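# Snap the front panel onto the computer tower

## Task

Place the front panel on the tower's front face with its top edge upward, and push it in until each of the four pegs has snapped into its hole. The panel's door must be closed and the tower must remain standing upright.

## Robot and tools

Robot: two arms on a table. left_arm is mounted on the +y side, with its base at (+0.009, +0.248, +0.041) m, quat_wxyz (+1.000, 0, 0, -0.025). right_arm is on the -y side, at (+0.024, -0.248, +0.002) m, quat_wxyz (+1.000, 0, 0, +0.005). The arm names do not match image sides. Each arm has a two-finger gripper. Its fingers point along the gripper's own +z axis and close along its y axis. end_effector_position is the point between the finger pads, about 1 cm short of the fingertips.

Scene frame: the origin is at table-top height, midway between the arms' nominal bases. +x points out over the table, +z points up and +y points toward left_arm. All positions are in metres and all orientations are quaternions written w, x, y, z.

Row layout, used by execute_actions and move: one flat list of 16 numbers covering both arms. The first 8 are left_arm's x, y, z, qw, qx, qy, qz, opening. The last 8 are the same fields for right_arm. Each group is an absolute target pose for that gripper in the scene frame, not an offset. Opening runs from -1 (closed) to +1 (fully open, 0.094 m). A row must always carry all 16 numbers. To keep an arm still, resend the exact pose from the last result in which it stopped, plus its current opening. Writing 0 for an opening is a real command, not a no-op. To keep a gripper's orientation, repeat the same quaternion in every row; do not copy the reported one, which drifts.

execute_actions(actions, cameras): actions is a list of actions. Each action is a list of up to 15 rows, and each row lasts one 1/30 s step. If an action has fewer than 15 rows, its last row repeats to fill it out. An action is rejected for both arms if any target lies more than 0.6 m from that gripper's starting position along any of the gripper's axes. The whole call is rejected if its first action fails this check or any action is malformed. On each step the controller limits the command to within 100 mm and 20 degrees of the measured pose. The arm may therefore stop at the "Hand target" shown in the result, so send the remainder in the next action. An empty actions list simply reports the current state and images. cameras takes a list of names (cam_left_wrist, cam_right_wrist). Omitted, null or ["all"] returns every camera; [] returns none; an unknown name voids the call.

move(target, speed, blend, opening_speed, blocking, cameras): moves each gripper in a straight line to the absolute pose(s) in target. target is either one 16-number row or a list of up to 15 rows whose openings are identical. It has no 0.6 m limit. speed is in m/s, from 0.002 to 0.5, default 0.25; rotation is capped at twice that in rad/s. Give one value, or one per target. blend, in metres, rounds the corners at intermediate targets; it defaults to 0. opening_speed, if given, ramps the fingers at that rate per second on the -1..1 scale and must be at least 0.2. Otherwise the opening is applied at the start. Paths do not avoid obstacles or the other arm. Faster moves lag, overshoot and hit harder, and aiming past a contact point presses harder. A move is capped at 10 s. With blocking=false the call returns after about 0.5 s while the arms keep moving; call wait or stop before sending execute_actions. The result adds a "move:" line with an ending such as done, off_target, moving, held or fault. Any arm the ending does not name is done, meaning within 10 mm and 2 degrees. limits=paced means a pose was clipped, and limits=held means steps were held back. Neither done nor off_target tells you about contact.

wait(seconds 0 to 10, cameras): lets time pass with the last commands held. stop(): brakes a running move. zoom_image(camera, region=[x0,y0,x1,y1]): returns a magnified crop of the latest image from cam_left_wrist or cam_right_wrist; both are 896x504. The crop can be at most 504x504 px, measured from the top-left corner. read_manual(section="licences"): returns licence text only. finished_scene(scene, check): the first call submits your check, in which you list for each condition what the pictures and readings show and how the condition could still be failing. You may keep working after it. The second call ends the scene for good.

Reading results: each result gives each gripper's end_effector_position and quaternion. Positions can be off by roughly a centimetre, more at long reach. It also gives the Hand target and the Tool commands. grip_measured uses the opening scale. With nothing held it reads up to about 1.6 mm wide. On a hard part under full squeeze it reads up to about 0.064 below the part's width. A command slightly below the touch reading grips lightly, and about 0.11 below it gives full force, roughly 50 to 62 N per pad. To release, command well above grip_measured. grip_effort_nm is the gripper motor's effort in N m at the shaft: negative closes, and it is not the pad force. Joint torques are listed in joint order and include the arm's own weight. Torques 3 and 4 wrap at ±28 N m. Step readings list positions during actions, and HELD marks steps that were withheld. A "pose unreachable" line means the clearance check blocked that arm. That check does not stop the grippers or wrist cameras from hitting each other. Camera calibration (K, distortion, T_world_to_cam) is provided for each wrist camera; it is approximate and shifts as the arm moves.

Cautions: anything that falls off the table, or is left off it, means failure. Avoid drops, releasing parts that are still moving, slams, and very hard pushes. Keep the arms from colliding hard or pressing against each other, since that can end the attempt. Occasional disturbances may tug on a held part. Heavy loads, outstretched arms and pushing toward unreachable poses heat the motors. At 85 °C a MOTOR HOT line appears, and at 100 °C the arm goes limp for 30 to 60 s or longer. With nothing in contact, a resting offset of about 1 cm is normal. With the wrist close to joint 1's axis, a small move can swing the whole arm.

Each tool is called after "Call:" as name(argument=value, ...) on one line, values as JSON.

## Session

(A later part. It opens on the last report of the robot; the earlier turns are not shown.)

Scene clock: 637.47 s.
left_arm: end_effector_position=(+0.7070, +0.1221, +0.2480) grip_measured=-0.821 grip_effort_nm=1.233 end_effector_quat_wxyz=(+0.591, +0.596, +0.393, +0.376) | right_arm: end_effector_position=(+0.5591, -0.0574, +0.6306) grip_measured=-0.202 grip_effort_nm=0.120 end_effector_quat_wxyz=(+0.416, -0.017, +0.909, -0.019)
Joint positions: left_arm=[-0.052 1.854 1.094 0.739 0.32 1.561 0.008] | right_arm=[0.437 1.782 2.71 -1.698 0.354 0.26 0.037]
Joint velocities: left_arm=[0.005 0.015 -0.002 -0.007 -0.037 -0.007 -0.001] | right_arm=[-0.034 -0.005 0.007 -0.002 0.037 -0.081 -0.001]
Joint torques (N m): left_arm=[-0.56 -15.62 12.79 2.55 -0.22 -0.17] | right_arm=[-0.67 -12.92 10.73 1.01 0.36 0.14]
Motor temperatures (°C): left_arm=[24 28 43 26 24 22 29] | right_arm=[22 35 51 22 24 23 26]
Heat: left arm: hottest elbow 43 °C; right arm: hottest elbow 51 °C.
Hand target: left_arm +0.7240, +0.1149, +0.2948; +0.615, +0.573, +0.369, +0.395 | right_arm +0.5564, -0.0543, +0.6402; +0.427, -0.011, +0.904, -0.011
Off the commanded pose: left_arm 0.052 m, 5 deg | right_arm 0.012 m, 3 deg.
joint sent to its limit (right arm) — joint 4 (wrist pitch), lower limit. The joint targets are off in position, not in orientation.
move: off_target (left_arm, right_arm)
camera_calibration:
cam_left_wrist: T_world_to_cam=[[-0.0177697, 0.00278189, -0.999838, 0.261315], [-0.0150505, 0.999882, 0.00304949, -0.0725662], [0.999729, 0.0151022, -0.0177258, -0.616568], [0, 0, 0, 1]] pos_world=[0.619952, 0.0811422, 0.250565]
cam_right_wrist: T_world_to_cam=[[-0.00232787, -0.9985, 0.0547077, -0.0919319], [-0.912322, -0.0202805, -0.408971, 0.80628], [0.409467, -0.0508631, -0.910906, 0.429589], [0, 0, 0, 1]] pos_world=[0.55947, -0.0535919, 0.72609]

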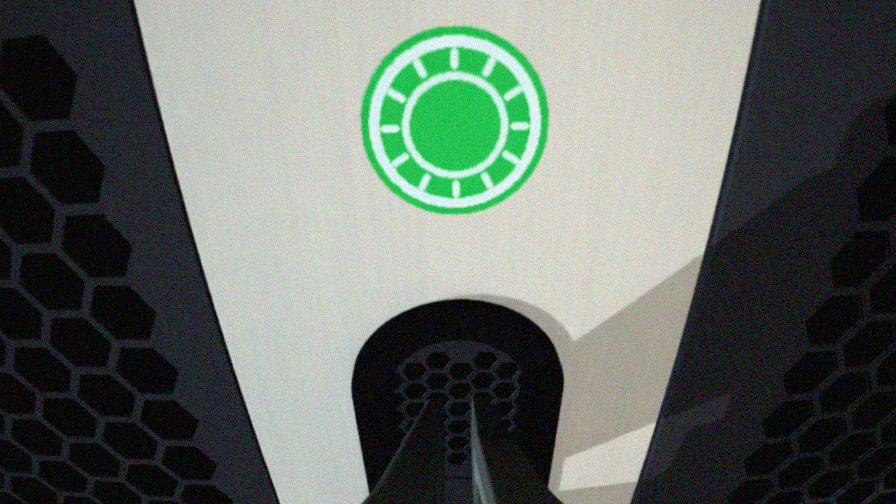

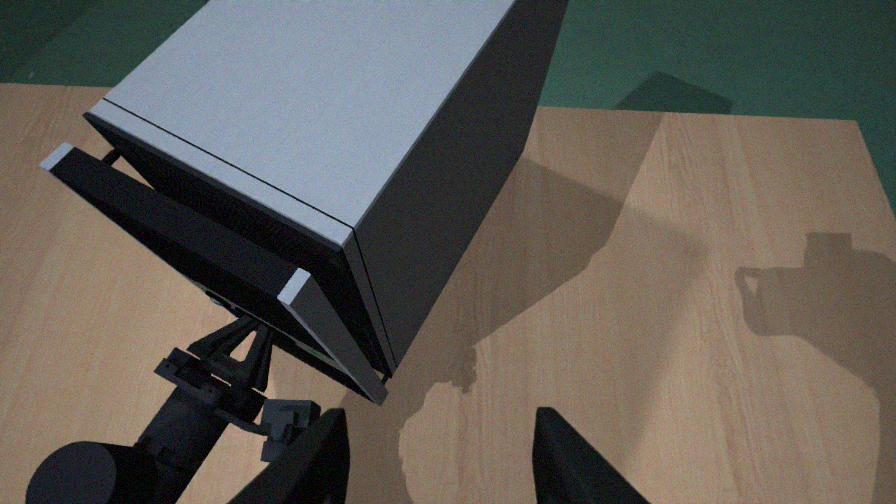

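Call:
zoom_image(camera="cam_right_wrist", region=[30, 80, 230, 280])

Call:
zoom_image(camera="cam_right_wrist", region=[220, 210, 420, 410])

Scaled by 2.520 from the camera's 896x504 image, which has a finer 1280x720 frame.

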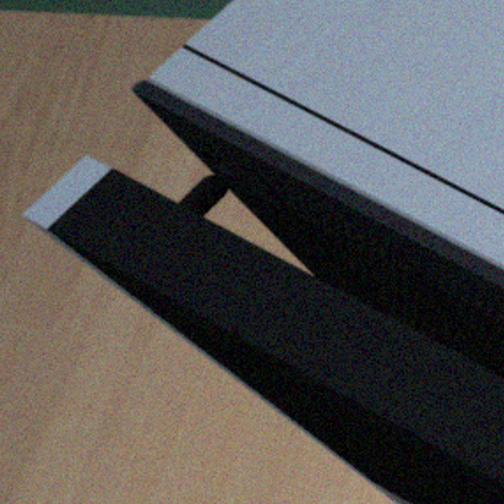

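Scaled by 2.520 from the camera's 896x504 image, which has a finer 1280x720 frame.

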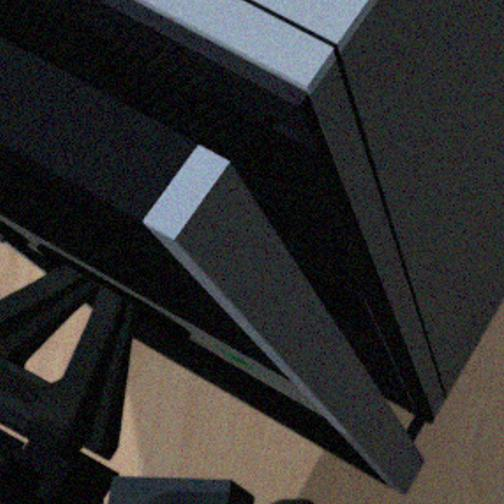

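Call:
move(target=[0.727,0.111,0.312,0.6154,0.5738,0.3692,0.3957,-0.5,0.56,-0.05,0.64,0.4226,0,0.9063,0,-0.2], speed=0.03)

Call:
zoom_image(camera="cam_right_wrist", region=[30, 80, 230, 280])

Call:
zoom_image(camera="cam_right_wrist", region=[220, 210, 420, 410])

Scene clock: 675.97 s.
left_arm: end_effector_position=(+0.7070, +0.1225, +0.2474) grip_measured=-0.820 grip_effort_nm=1.228 end_effector_quat_wxyz=(+0.586, +0.600, +0.398, +0.371) | right_arm: end_effector_position=(+0.5640, -0.0538, +0.6284) grip_measured=-0.202 grip_effort_nm=0.125 end_effector_quat_wxyz=(+0.416, -0.006, +0.909, -0.010)
Joint positions: left_arm=[-0.052 1.847 1.096 0.712 0.318 1.561 0.008] | right_arm=[0.437 1.798 2.728 -1.698 0.347 0.287 0.037]
Joint velocities: left_arm=[-0.015 -0.005 0.002 -0.002 0.081 0.051 0] | right_arm=[-0.005 -0.005 -0.002 0.002 0.022 0.022 0]
Joint torques (N m): left_arm=[-1.08 -17.2 13.16 2.22 -0.28 -0.18] | right_arm=[-0.73 -13.98 10.78 0.81 0.09 0.08]
Motor temperatures (°C): left_arm=[24 29 45 26 24 22 29] | right_arm=[22 34 53 22 24 23 25]
Heat: left arm: hottest elbow 45 °C; right arm: hottest elbow 53 °C.
Hand target: left_arm +0.7216, +0.1124, +0.3118; +0.616, +0.573, +0.369, +0.395 | right_arm +0.5597, -0.0503, +0.6394; +0.427, -0.001, +0.904, +0.002
Off the commanded pose: left_arm 0.069 m, 6 deg | right_arm 0.013 m, 2 deg.
joint sent to its limit (right arm) — joint 4 (wrist pitch), lower limit. The joint targets still meet the commanded pose.
move: off_target (left_arm, right_arm)
camera_calibration:
cam_left_wrist: T_world_to_cam=[[-0.035981, 0.00464583, -0.999342, 0.273207], [-0.0176435, 0.99983, 0.00528335, -0.0717057], [0.999197, 0.0178219, -0.0358929, -0.61213], [0, 0, 0, 1]] pos_world=[0.620203, 0.0813336, 0.251434]
cam_right_wrist: T_world_to_cam=[[-0.0147913, -0.999449, 0.0297181, -0.0655445], [-0.912677, 0.00135525, -0.408679, 0.811062], [0.408414, -0.0331679, -0.912194, 0.428065], [0, 0, 0, 1]] pos_world=[0.564441, -0.0524096, 0.723891]

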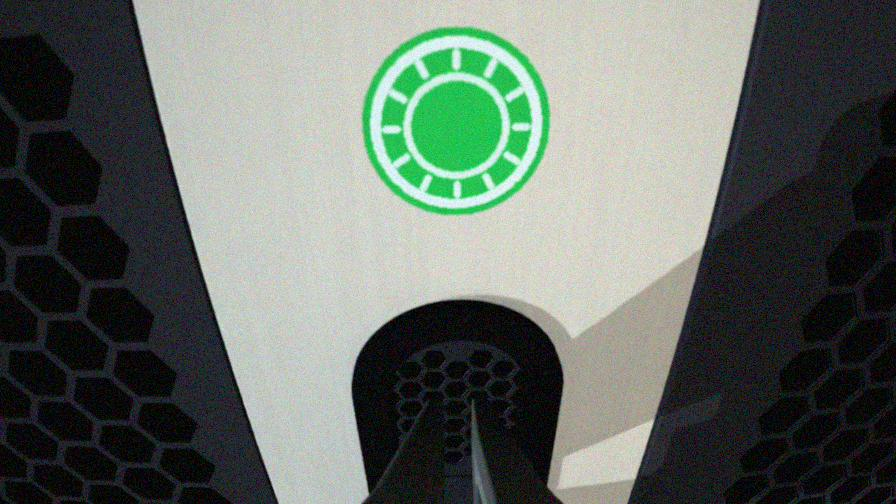

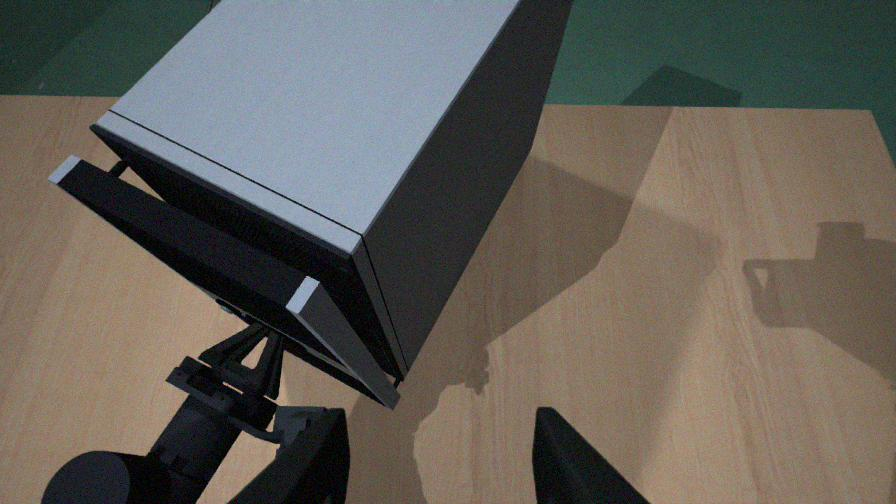

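Scaled by 2.520 from the camera's 896x504 image, which has a finer 1280x720 frame.

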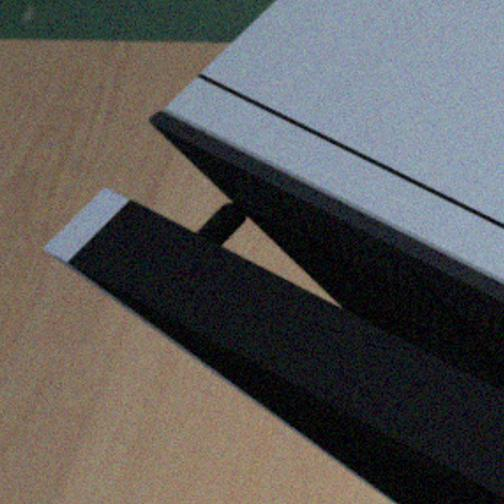

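Scaled by 2.520 from the camera's 896x504 image, which has a finer 1280x720 frame.

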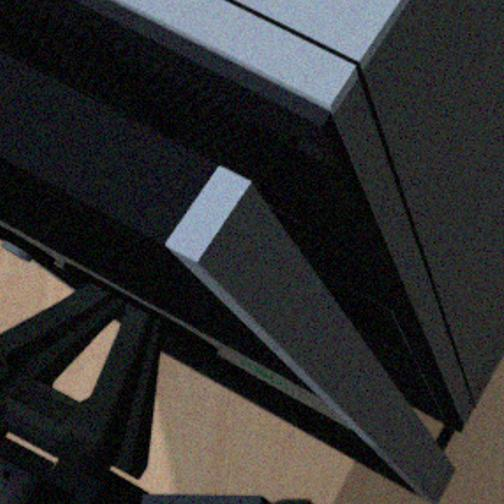

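Call:
move(target=[0.727,0.111,0.328,0.6154,0.5738,0.3692,0.3957,-0.5,0.56,-0.05,0.64,0.4226,0,0.9063,0,-0.2], speed=0.05, cameras=[])

Scene clock: 681.60 s.
left_arm: end_effector_position=(+0.7069, +0.1224, +0.2530) grip_measured=-0.818 grip_effort_nm=1.223 end_effector_quat_wxyz=(+0.582, +0.603, +0.404, +0.367) | right_arm: end_effector_position=(+0.5640, -0.0538, +0.6285) grip_measured=-0.202 grip_effort_nm=0.125 end_effector_quat_wxyz=(+0.416, -0.005, +0.909, -0.010)
Joint positions: left_arm=[-0.053 1.829 1.102 0.67 0.315 1.561 0.009] | right_arm=[0.437 1.798 2.728 -1.698 0.347 0.288 0.037]
Joint velocities: left_arm=[0.005 0.005 -0.002 0.002 -0.11 0.095 0.001] | right_arm=[-0.015 -0.015 -0.007 -0.022 0.037 0.066 0]
Joint torques (N m): left_arm=[-1.03 -17.85 13.7 2.36 -0.16 -0.19] | right_arm=[-0.32 -13.16 10.51 0.98 0.1 0.07]
Motor temperatures (°C): left_arm=[24 29 45 26 24 22 29] | right_arm=[22 34 53 22 24 23 25]
Heat: left arm: hottest elbow 45 °C; right arm: hottest elbow 53 °C.
Hand target: left_arm +0.7206, +0.1124, +0.3274; +0.616, +0.573, +0.370, +0.395 | right_arm +0.5597, -0.0503, +0.6392; +0.427, -0.001, +0.904, +0.001
Off the commanded pose: left_arm 0.078 m, 7 deg | right_arm 0.013 m, 1 deg.
joint sent to its limit (right arm) — joint 4 (wrist pitch), lower limit. The joint targets still meet the commanded pose.
move: off_target (left_arm, right_arm)
No camera images: "cameras" was empty.

Call:
move(target=[0.727,0.110,0.332,0.6348,0.5515,0.3551,0.4081,-0.5,0.56,-0.05,0.64,0.4226,0,0.9063,0,-0.2], speed=0.05)

Call:
zoom_image(camera="cam_right_wrist", region=[30, 80, 230, 280])

Call:
zoom_image(camera="cam_right_wrist", region=[220, 210, 420, 410])

Scene clock: 689.43 s.
left_arm: end_effector_position=(+0.7074, +0.1235, +0.2692) grip_measured=-0.812 grip_effort_nm=1.238 end_effector_quat_wxyz=(+0.599, +0.584, +0.396, +0.379) | right_arm: end_effector_position=(+0.5640, -0.0538, +0.6285) grip_measured=-0.202 grip_effort_nm=0.125 end_effector_quat_wxyz=(+0.416, -0.005, +0.909, -0.010)
Joint positions: left_arm=[-0.053 1.825 1.102 0.727 0.309 1.538 0.009] | right_arm=[0.437 1.798 2.728 -1.698 0.347 0.288 0.037]
Joint velocities: left_arm=[-0.015 -0.015 0.007 -0.017 -0.081 0.007 0] | right_arm=[-0.015 -0.005 0.007 -0.002 -0.037 0.066 0]
Joint torques (N m): left_arm=[-1.44 -15.44 13.35 3.86 -0.18 -0.19] | right_arm=[-0.73 -13.16 10.63 0.79 0.12 0.09]
Motor temperatures (°C): left_arm=[24 30 45 26 24 22 29] | right_arm=[22 34 53 22 24 23 25]
Heat: left arm: hottest elbow 45 °C; right arm: hottest elbow 53 °C.
Hand target: left_arm +0.7211, +0.1113, +0.3313; +0.635, +0.551, +0.356, +0.408 | right_arm +0.5597, -0.0503, +0.6393; +0.427, -0.001, +0.904, +0.001
Off the commanded pose: left_arm 0.067 m, 8 deg | right_arm 0.013 m, 1 deg.
joint sent to its limit (right arm) — joint 4 (wrist pitch), lower limit. The joint targets still meet the commanded pose.
move: off_target (left_arm, right_arm)
camera_calibration:
cam_left_wrist: T_world_to_cam=[[-0.00218179, -0.0214247, -0.999768, 0.274405], [-0.0261484, 0.99943, -0.0213604, -0.0595081], [0.999656, 0.0260957, -0.00274076, -0.621948], [0, 0, 0, 1]] pos_world=[0.620776, 0.0815834, 0.271366]
cam_right_wrist: T_world_to_cam=[[-0.0150222, -0.999474, 0.0287334, -0.0647628], [-0.912579, 0.00196098, -0.408896, 0.811175], [0.408625, -0.032364, -0.912129, 0.428099], [0, 0, 0, 1]] pos_world=[0.564357, -0.0524644, 0.724028]

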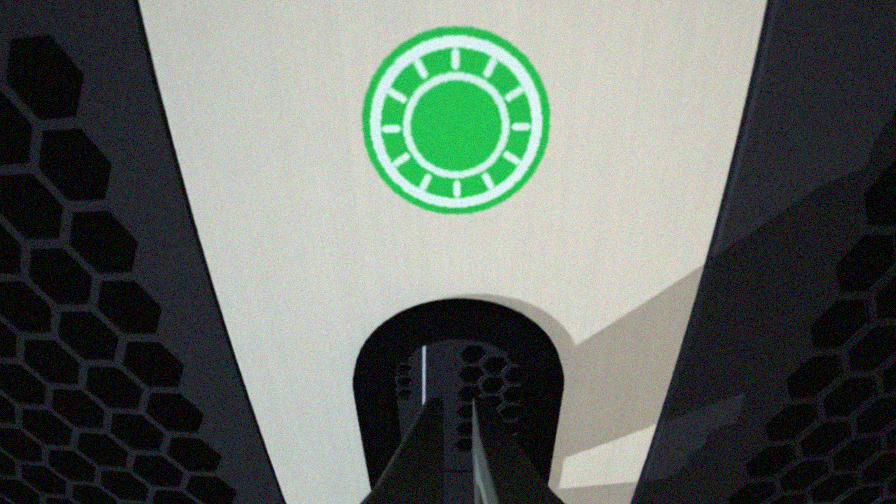

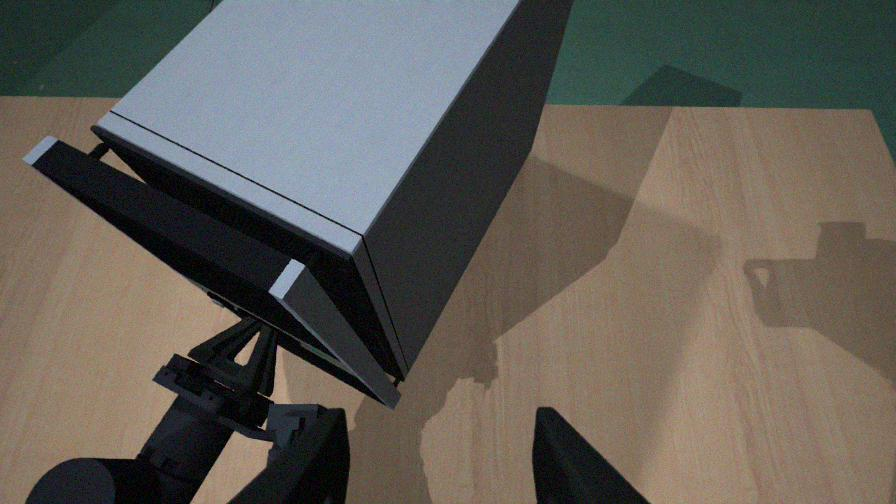

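Scaled by 2.520 from the camera's 896x504 image, which has a finer 1280x720 frame.

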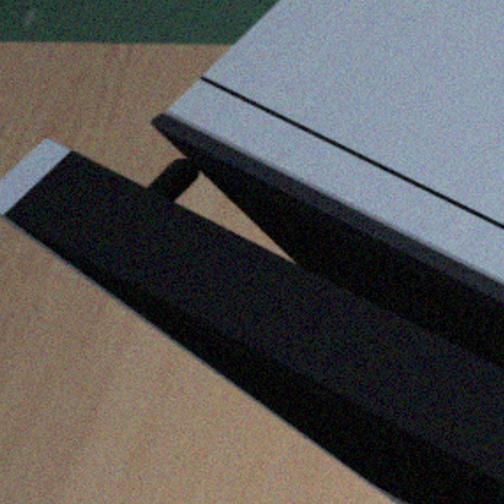

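Scaled by 2.520 from the camera's 896x504 image, which has a finer 1280x720 frame.

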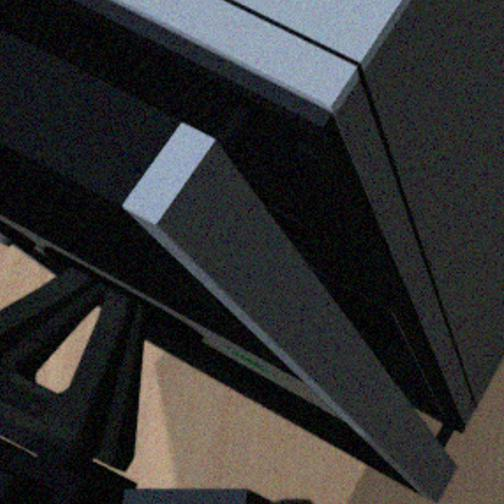

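Call:
move(target=[0.726,0.098,0.314,0.6259,0.5592,0.3431,0.4219,-0.5,0.56,-0.05,0.64,0.4226,0,0.9063,0,-0.2], speed=0.05)

Call:
zoom_image(camera="cam_right_wrist", region=[30, 80, 230, 280])

Call:
zoom_image(camera="cam_right_wrist", region=[220, 210, 420, 410])

Scene clock: 707.73 s.
left_arm: end_effector_position=(+0.7084, +0.1239, +0.2732) grip_measured=-0.809 grip_effort_nm=1.219 end_effector_quat_wxyz=(+0.604, +0.575, +0.390, +0.391) | right_arm: end_effector_position=(+0.5640, -0.0538, +0.6285) grip_measured=-0.202 grip_effort_nm=0.125 end_effector_quat_wxyz=(+0.416, -0.005, +0.909, -0.010)
Joint positions: left_arm=[-0.055 1.833 1.101 0.769 0.295 1.539 0.009] | right_arm=[0.437 1.798 2.728 -1.698 0.347 0.288 0.037]
Joint velocities: left_arm=[-0.005 -0.015 -0.002 -0.007 0.066 -0.022 -0.001] | right_arm=[-0.005 -0.015 -0.007 0.007 -0.051 0.007 0]
Joint torques (N m): left_arm=[-3.08 -13.63 12.63 3.97 -0.66 0.23] | right_arm=[-0.44 -13.86 10.81 0.8 0.1 0.09]
Motor temperatures (°C): left_arm=[24 30 45 26 24 22 29] | right_arm=[22 34 53 22 24 23 25]
Heat: left arm: hottest elbow 45 °C; right arm: hottest elbow 53 °C.
Hand target: left_arm +0.7214, +0.0988, +0.3136; +0.626, +0.558, +0.345, +0.421 | right_arm +0.5597, -0.0503, +0.6393; +0.427, -0.001, +0.904, +0.001
Off the commanded pose: left_arm 0.051 m, 7 deg | right_arm 0.013 m, 1 deg.
joint sent to its limit (right arm) — joint 4 (wrist pitch), lower limit. The joint targets still meet the commanded pose.
move: off_target (left_arm, right_arm)
camera_calibration:
cam_left_wrist: T_world_to_cam=[[0.0311094, -0.0238802, -0.999231, 0.25501], [-0.0364581, 0.999022, -0.0250103, -0.0515119], [0.998851, 0.0372081, 0.0302083, -0.632785], [0, 0, 0, 1]] pos_world=[0.622246, 0.0810959, 0.272641]
cam_right_wrist: T_world_to_cam=[[-0.0150222, -0.999474, 0.0287334, -0.0647628], [-0.912579, 0.00196098, -0.408896, 0.811175], [0.408625, -0.032364, -0.912129, 0.428099], [0, 0, 0, 1]] pos_world=[0.564357, -0.0524644, 0.724028]

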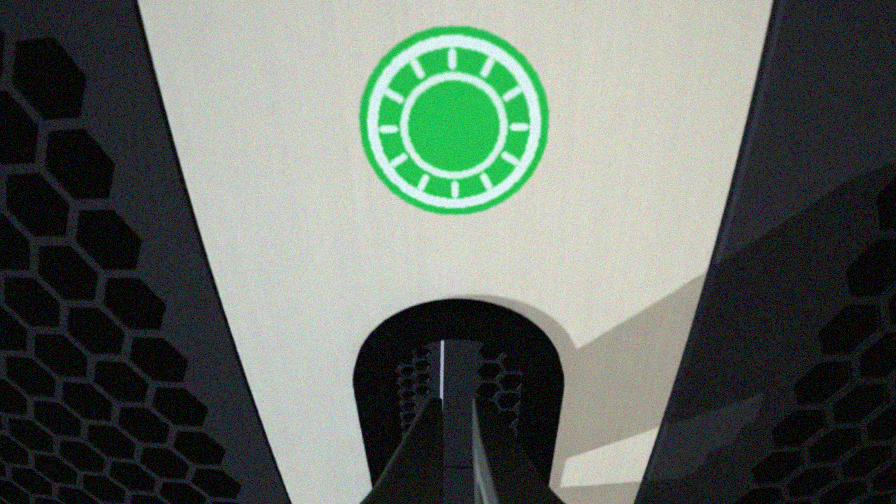

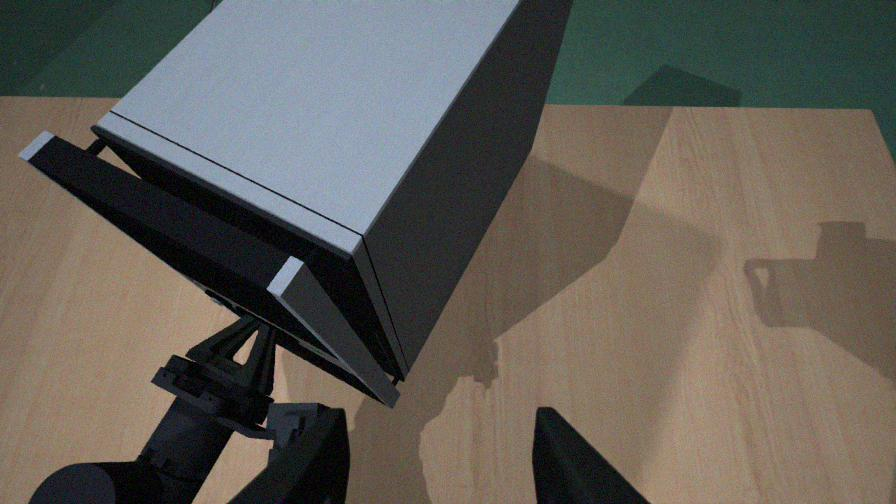

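Scaled by 2.520 from the camera's 896x504 image, which has a finer 1280x720 frame.

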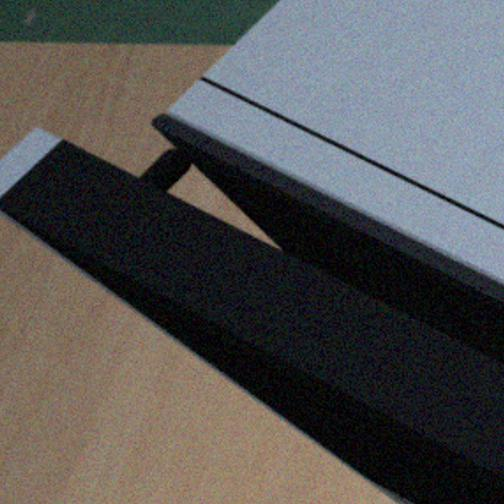

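Scaled by 2.520 from the camera's 896x504 image, which has a finer 1280x720 frame.

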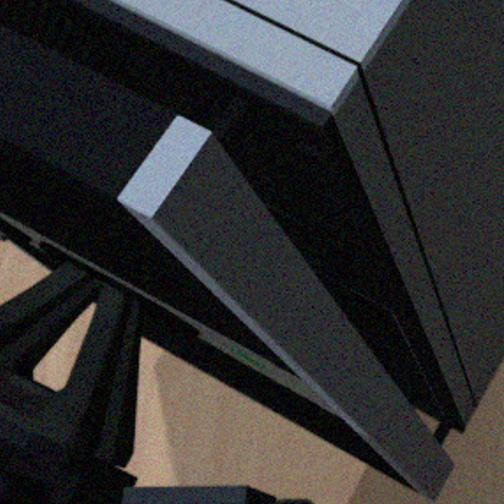

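Call:
move(target=[0.690,0.120,0.300,0.6154,0.5738,0.3692,0.3957,-0.5,0.56,-0.05,0.64,0.4226,0,0.9063,0,-0.2], speed=0.04)

Call:
zoom_image(camera="cam_right_wrist", region=[0, 90, 420, 420])

Scene clock: 716.10 s.
left_arm: end_effector_position=(+0.6908, +0.1188, +0.2649) grip_measured=-0.808 grip_effort_nm=1.228 end_effector_quat_wxyz=(+0.603, +0.586, +0.387, +0.378) | right_arm: end_effector_position=(+0.5640, -0.0538, +0.6285) grip_measured=-0.202 grip_effort_nm=0.120 end_effector_quat_wxyz=(+0.416, -0.005, +0.909, -0.010)
Joint positions: left_arm=[-0.06 1.806 1.05 0.77 0.317 1.543 0.009] | right_arm=[0.437 1.798 2.728 -1.698 0.347 0.288 0.037]
Joint velocities: left_arm=[-0.005 -0.005 -0.022 0.012 0.022 -0.007 0.001] | right_arm=[-0.005 0.005 -0.002 0.012 0.095 -0.037 0.001]
Joint torques (N m): left_arm=[0.26 -17.03 8.28 2.32 0.07 0.01] | right_arm=[-0.67 -13.33 10.65 0.81 0.18 0.05]
Motor temperatures (°C): left_arm=[24 30 46 26 24 22 29] | right_arm=[22 34 53 22 24 23 25]
Heat: left arm: hottest elbow 46 °C; right arm: hottest elbow 53 °C.
Hand target: left_arm +0.6900, +0.1198, +0.2999; +0.615, +0.573, +0.369, +0.396 | right_arm +0.5597, -0.0503, +0.6393; +0.427, -0.001, +0.904, +0.001
Off the commanded pose: left_arm 0.035 m, 4 deg | right_arm 0.013 m, 1 deg.
joint sent to its limit (right arm) — joint 4 (wrist pitch), lower limit. The joint targets still meet the commanded pose.
move: off_target (left_arm, right_arm)
camera_calibration:
cam_left_wrist: T_world_to_cam=[[0.00864532, -0.0178397, -0.999803, 0.262127], [-0.0107197, 0.999782, -0.017932, -0.0669839], [0.999905, 0.0108727, 0.0084522, -0.606658], [0, 0, 0, 1]] pos_world=[0.603616, 0.0782415, 0.266002]
cam_right_wrist: T_world_to_cam=[[-0.0150222, -0.999474, 0.0287334, -0.0647628], [-0.912579, 0.00196098, -0.408896, 0.811175], [0.408625, -0.032364, -0.912129, 0.428099], [0, 0, 0, 1]] pos_world=[0.564357, -0.0524644, 0.724028]

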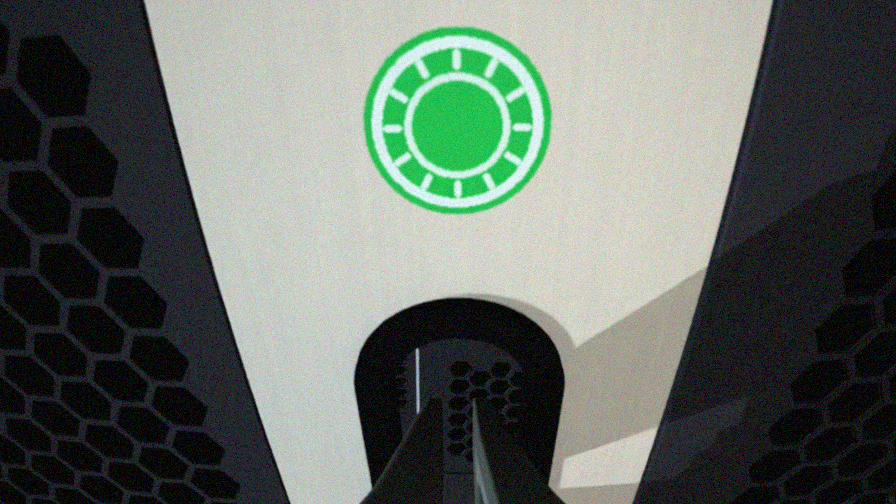

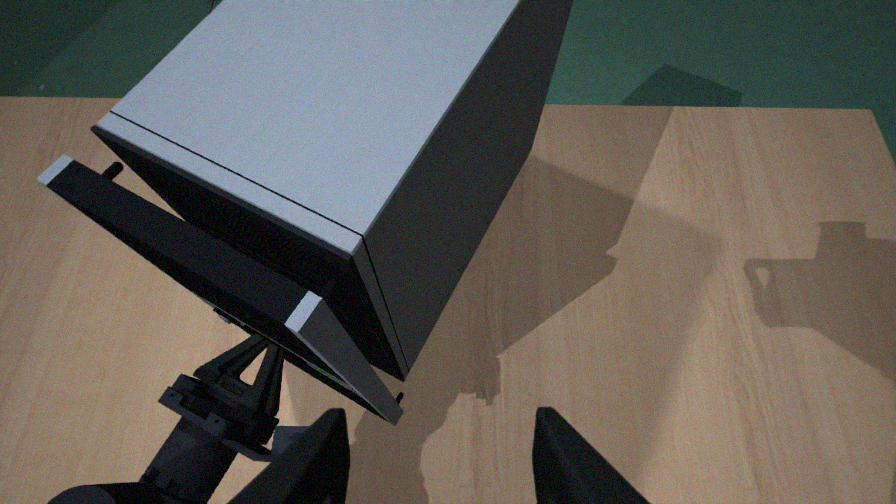

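Scaled by 1.200 from the camera's 896x504 image, which has a finer 1280x720 frame.

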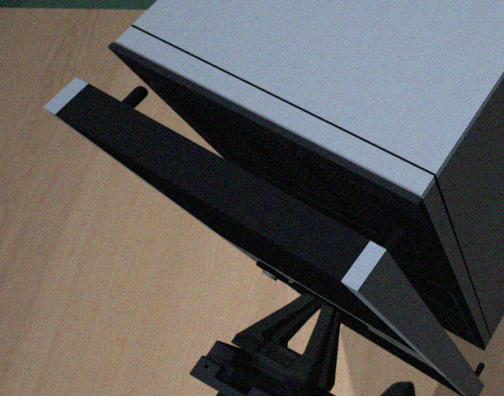

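Call:
move(target=[0.688,0.126,0.288,0.606,0.5835,0.356,0.409,-0.5,0.40,-0.38,0.40,0.65,-0.27,0.65,0.27,-0.2], speed=0.1)

Call:
zoom_image(camera="cam_right_wrist", region=[300, 0, 480, 180])

Call:
zoom_image(camera="cam_right_wrist", region=[300, 250, 480, 430])

Scene clock: 733.57 s.
left_arm: end_effector_position=(+0.6859, +0.1214, +0.2561) grip_measured=-0.808 grip_effort_nm=1.223 end_effector_quat_wxyz=(+0.593, +0.598, +0.378, +0.384) | right_arm: end_effector_position=(+0.4035, -0.3707, +0.3969) grip_measured=-0.202 grip_effort_nm=0.125 end_effector_quat_wxyz=(+0.644, -0.259, +0.660, +0.288)
Joint positions: left_arm=[-0.054 1.806 1.032 0.772 0.328 1.583 0.009] | right_arm=[-0.767 1.106 0.892 -0.09 -1.55 -0.258 0.037]
Joint velocities: left_arm=[-0.024 0.015 -0.012 0.007 -0.022 -0.081 -0.001] | right_arm=[-0.005 0.005 -0.012 -0.002 -0.066 0.022 0.001]
Joint torques (N m): left_arm=[0.67 -16.09 8.16 3.45 0.1 0.06] | right_arm=[-1.96 -7.59 9.99 1.39 -0.31 -0.2]
Motor temperatures (°C): left_arm=[24 30 44 26 24 22 29] | right_arm=[22 35 53 22 24 23 25]
Heat: left arm: hottest elbow 44 °C; right arm: hottest elbow 53 °C.
Hand target: left_arm +0.6876, +0.1260, +0.2876; +0.605, +0.583, +0.356, +0.409 | right_arm +0.4029, -0.3757, +0.3974; +0.649, -0.265, +0.657, +0.277
Off the commanded pose: left_arm 0.032 m, 4 deg | right_arm 0.010 m, 3 deg.
move: off_target (left_arm, right_arm)
camera_calibration:
cam_left_wrist: T_world_to_cam=[[0.00956469, 0.0206424, -0.999741, 0.248054], [-0.00483774, 0.999776, 0.0205969, -0.0836475], [0.999943, 0.00463949, 0.00966241, -0.601278], [0, 0, 0, 1]] pos_world=[0.598467, 0.0812979, 0.255523]
cam_right_wrist: T_world_to_cam=[[0.700416, -0.711848, -0.0518659, -0.52729], [-0.339594, -0.268459, -0.901446, 0.434678], [0.627769, 0.649, -0.429772, 0.244873], [0, 0, 0, 1]] pos_world=[0.363212, -0.41758, 0.46973]

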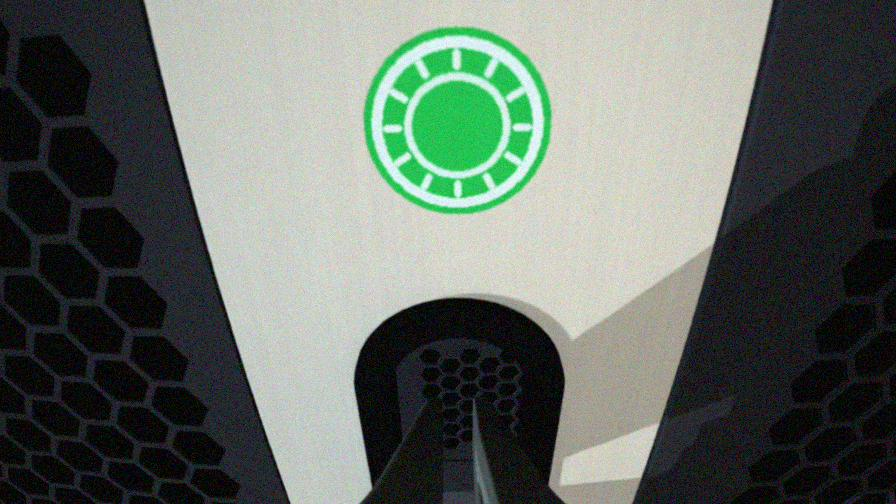

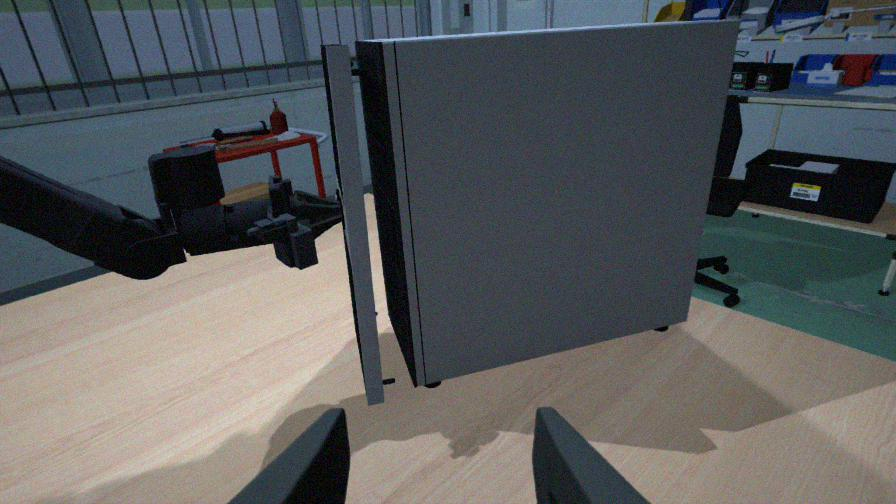

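Scaled by 2.800 from the camera's 896x504 image, which has a finer 1280x720 frame.

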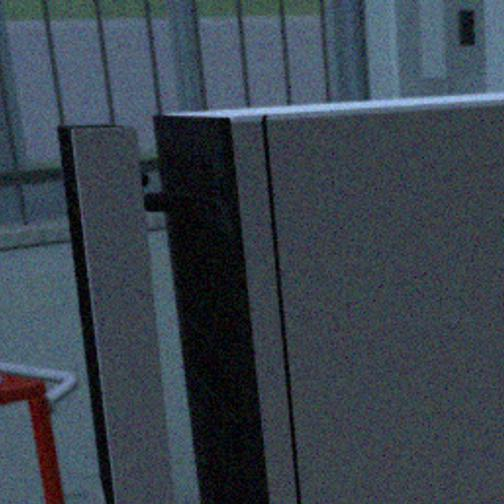

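Scaled by 2.800 from the camera's 896x504 image, which has a finer 1280x720 frame.

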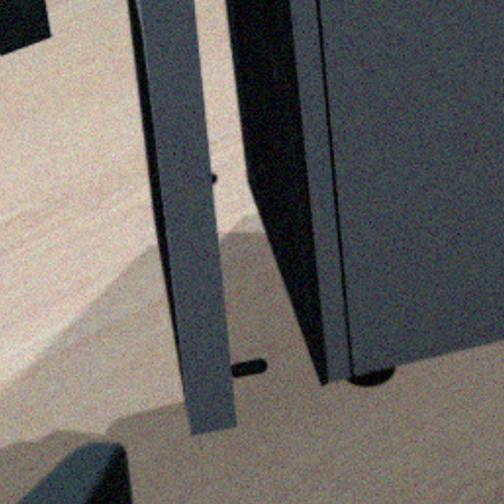

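Call:
move(target=[0.690,0.131,0.293,0.6097,0.5776,0.3453,0.4211,-0.5,0.40,-0.38,0.40,0.65,-0.27,0.65,0.27,-0.2], speed=0.1)

Call:
zoom_image(camera="cam_right_wrist", region=[300, 0, 480, 180])

Call:
zoom_image(camera="cam_right_wrist", region=[300, 250, 480, 430])

Scene clock: 761.07 s.
left_arm: end_effector_position=(+0.6865, +0.1271, +0.2640) grip_measured=-0.808 grip_effort_nm=1.233 end_effector_quat_wxyz=(+0.598, +0.592, +0.367, +0.397) | right_arm: end_effector_position=(+0.4020, -0.3750, +0.3971) grip_measured=-0.202 grip_effort_nm=0.120 end_effector_quat_wxyz=(+0.647, -0.260, +0.660, +0.280)
Joint positions: left_arm=[-0.045 1.806 1.032 0.806 0.335 1.591 0.009] | right_arm=[-0.779 1.106 0.892 -0.087 -1.551 -0.268 0.037]
Joint velocities: left_arm=[0.005 -0.005 -0.012 0.012 -0.007 0.051 -0.001] | right_arm=[-0.005 -0.005 -0.002 0.002 -0.007 -0.081 0]
Joint torques (N m): left_arm=[0.62 -15.21 8.53 3.34 0.08 0.08] | right_arm=[-2.26 -7.94 10.17 1.29 -0.35 -0.23]
Motor temperatures (°C): left_arm=[24 30 42 26 24 22 30] | right_arm=[22 34 50 22 24 23 25]
Heat: left arm: hottest elbow 42 °C; right arm: hottest elbow 50 °C.
Hand target: left_arm +0.6896, +0.1309, +0.2927; +0.609, +0.577, +0.346, +0.421 | right_arm +0.4002, -0.3798, +0.4000; +0.653, -0.267, +0.656, +0.266
Off the commanded pose: left_arm 0.029 m, 4 deg | right_arm 0.006 m, 2 deg.
joint sent to its limit (right arm) — joint 5 (wrist yaw), lower limit. The joint targets still meet the commanded pose.
move: off_target (left_arm)
camera_calibration:
cam_left_wrist: T_world_to_cam=[[0.0467442, 0.0251118, -0.998591, 0.229451], [-0.00961199, 0.999649, 0.0246885, -0.0873749], [0.998861, 0.00844441, 0.0469691, -0.611551], [0, 0, 0, 1]] pos_world=[0.599289, 0.0867464, 0.260009]
cam_right_wrist: T_world_to_cam=[[0.693217, -0.719677, -0.0389211, -0.534485], [-0.334001, -0.272929, -0.902194, 0.429612], [0.638665, 0.638416, -0.429571, 0.240255], [0, 0, 0, 1]] pos_world=[0.360562, -0.420786, 0.469997]

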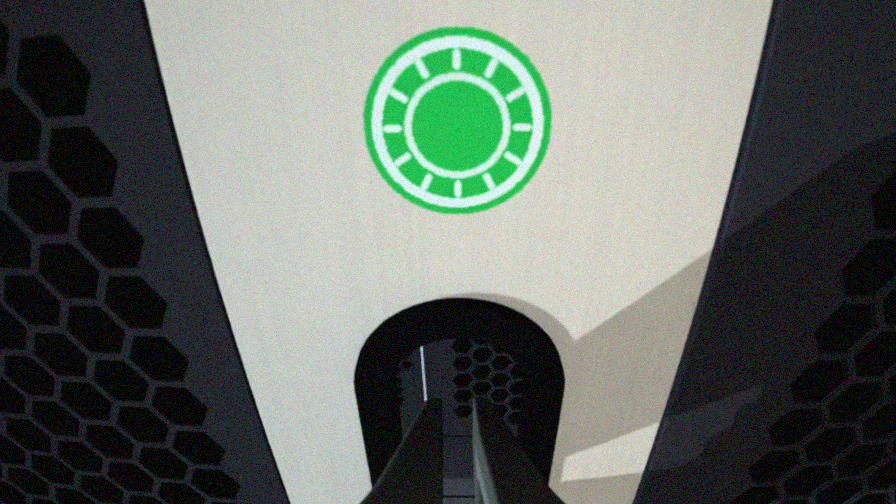

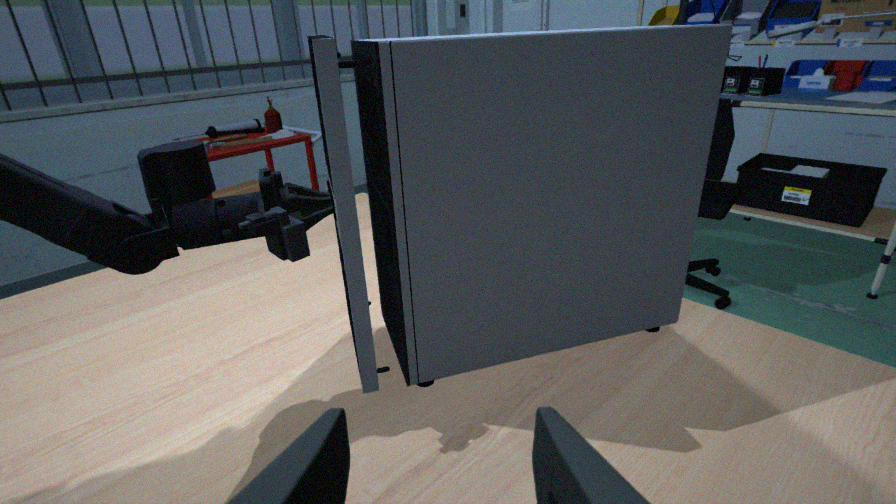

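Scaled by 2.800 from the camera's 896x504 image, which has a finer 1280x720 frame.

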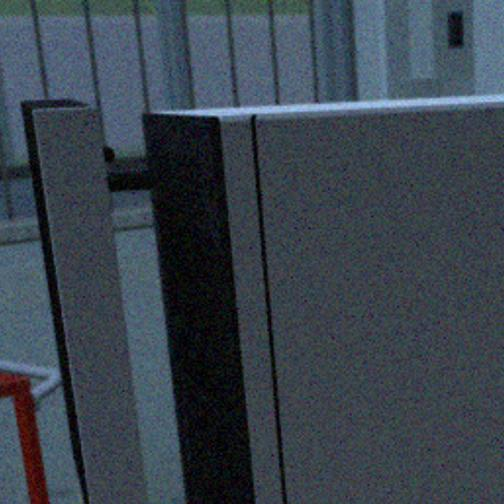

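Scaled by 2.800 from the camera's 896x504 image, which has a finer 1280x720 frame.

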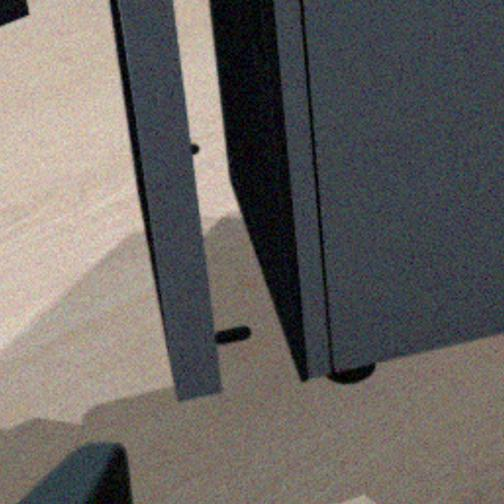

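Call:
move(target=[0.689,0.129,0.284,0.6097,0.5776,0.3453,0.4211,-0.5,0.56,-0.05,0.64,0.4226,0,0.9063,0,-0.2], speed=0.15)

Call:
zoom_image(camera="cam_right_wrist", region=[20, 90, 220, 290])

Call:
zoom_image(camera="cam_right_wrist", region=[230, 220, 430, 420])

Scene clock: 776.73 s.
left_arm: end_effector_position=(+0.6856, +0.1272, +0.2681) grip_measured=-0.808 grip_effort_nm=1.223 end_effector_quat_wxyz=(+0.602, +0.587, +0.361, +0.403) | right_arm: end_effector_position=(+0.5596, -0.0575, +0.6322) grip_measured=-0.202 grip_effort_nm=0.120 end_effector_quat_wxyz=(+0.418, -0.015, +0.908, -0.017)
Joint positions: left_arm=[-0.045 1.806 1.029 0.83 0.335 1.592 0.009] | right_arm=[0.436 1.785 2.719 -1.698 0.352 0.262 0.037]
Joint velocities: left_arm=[-0.005 -0.015 0.012 -0.022 0.007 -0.037 0] | right_arm=[0.005 -0.005 0.007 -0.007 0.022 0.022 0]
Joint torques (N m): left_arm=[0.32 -13.92 8.24 3.37 -0.07 0.07] | right_arm=[-0.44 -13.27 10.62 1.01 0.36 0.07]
Motor temperatures (°C): left_arm=[24 30 41 26 24 22 30] | right_arm=[22 34 50 22 24 23 25]
Heat: left arm: hottest elbow 41 °C; right arm: hottest elbow 50 °C.
Hand target: left_arm +0.6889, +0.1291, +0.2841; +0.609, +0.577, +0.345, +0.421 | right_arm +0.5566, -0.0545, +0.6419; +0.429, -0.009, +0.903, -0.009
Off the commanded pose: left_arm 0.016 m, 3 deg | right_arm 0.011 m, 3 deg.
joint sent to its limit (right arm) — joint 4 (wrist pitch), lower limit. The joint targets are off in position, not in orientation.
move: off_target (left_arm, right_arm)
camera_calibration:
cam_left_wrist: T_world_to_cam=[[0.0675286, 0.0238762, -0.997432, 0.219219], [-0.0101413, 0.999678, 0.0232434, -0.0868249], [0.997666, 0.00854568, 0.067749, -0.615602], [0, 0, 0, 1]] pos_world=[0.598481, 0.0868236, 0.262381]
cam_right_wrist: T_world_to_cam=[[-0.00328136, -0.998768, 0.0495134, -0.088314], [-0.910625, -0.0174758, -0.412865, 0.808995], [0.413221, -0.0464429, -0.909446, 0.428076], [0, 0, 0, 1]] pos_world=[0.559511, -0.0541863, 0.72769]

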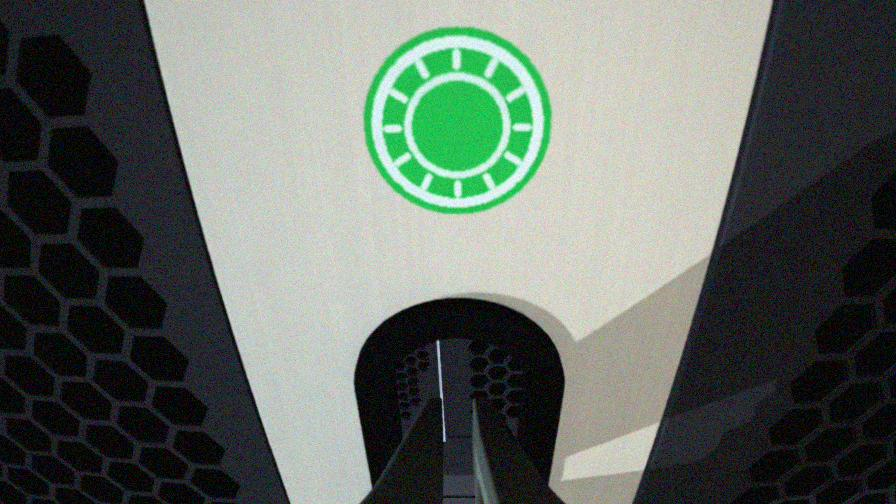

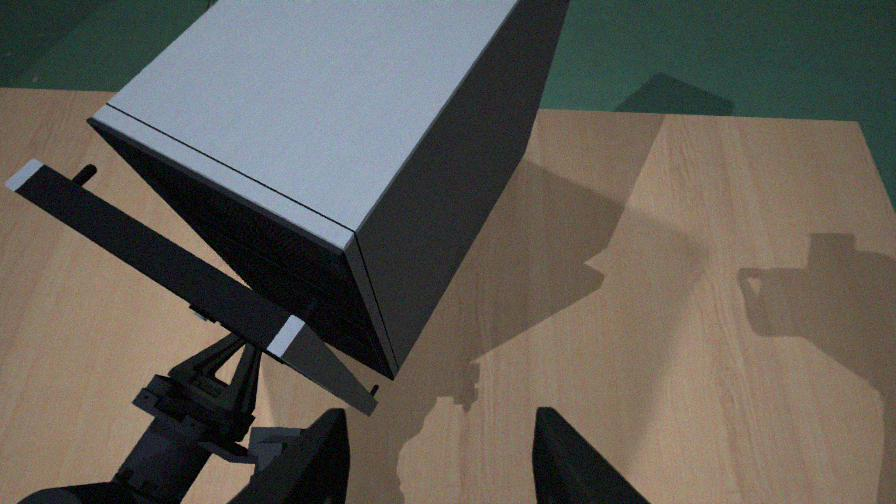

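Scaled by 2.520 from the camera's 896x504 image, which has a finer 1280x720 frame.

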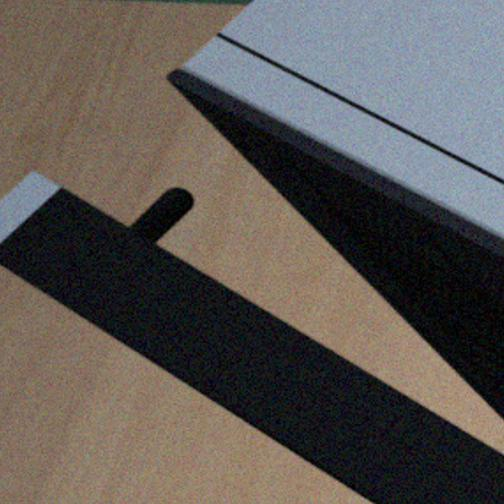

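Scaled by 2.520 from the camera's 896x504 image, which has a finer 1280x720 frame.

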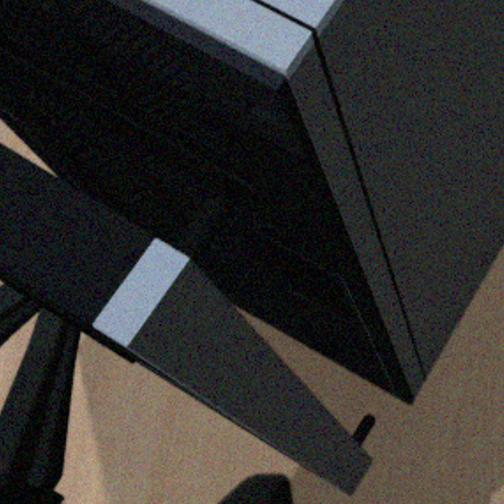

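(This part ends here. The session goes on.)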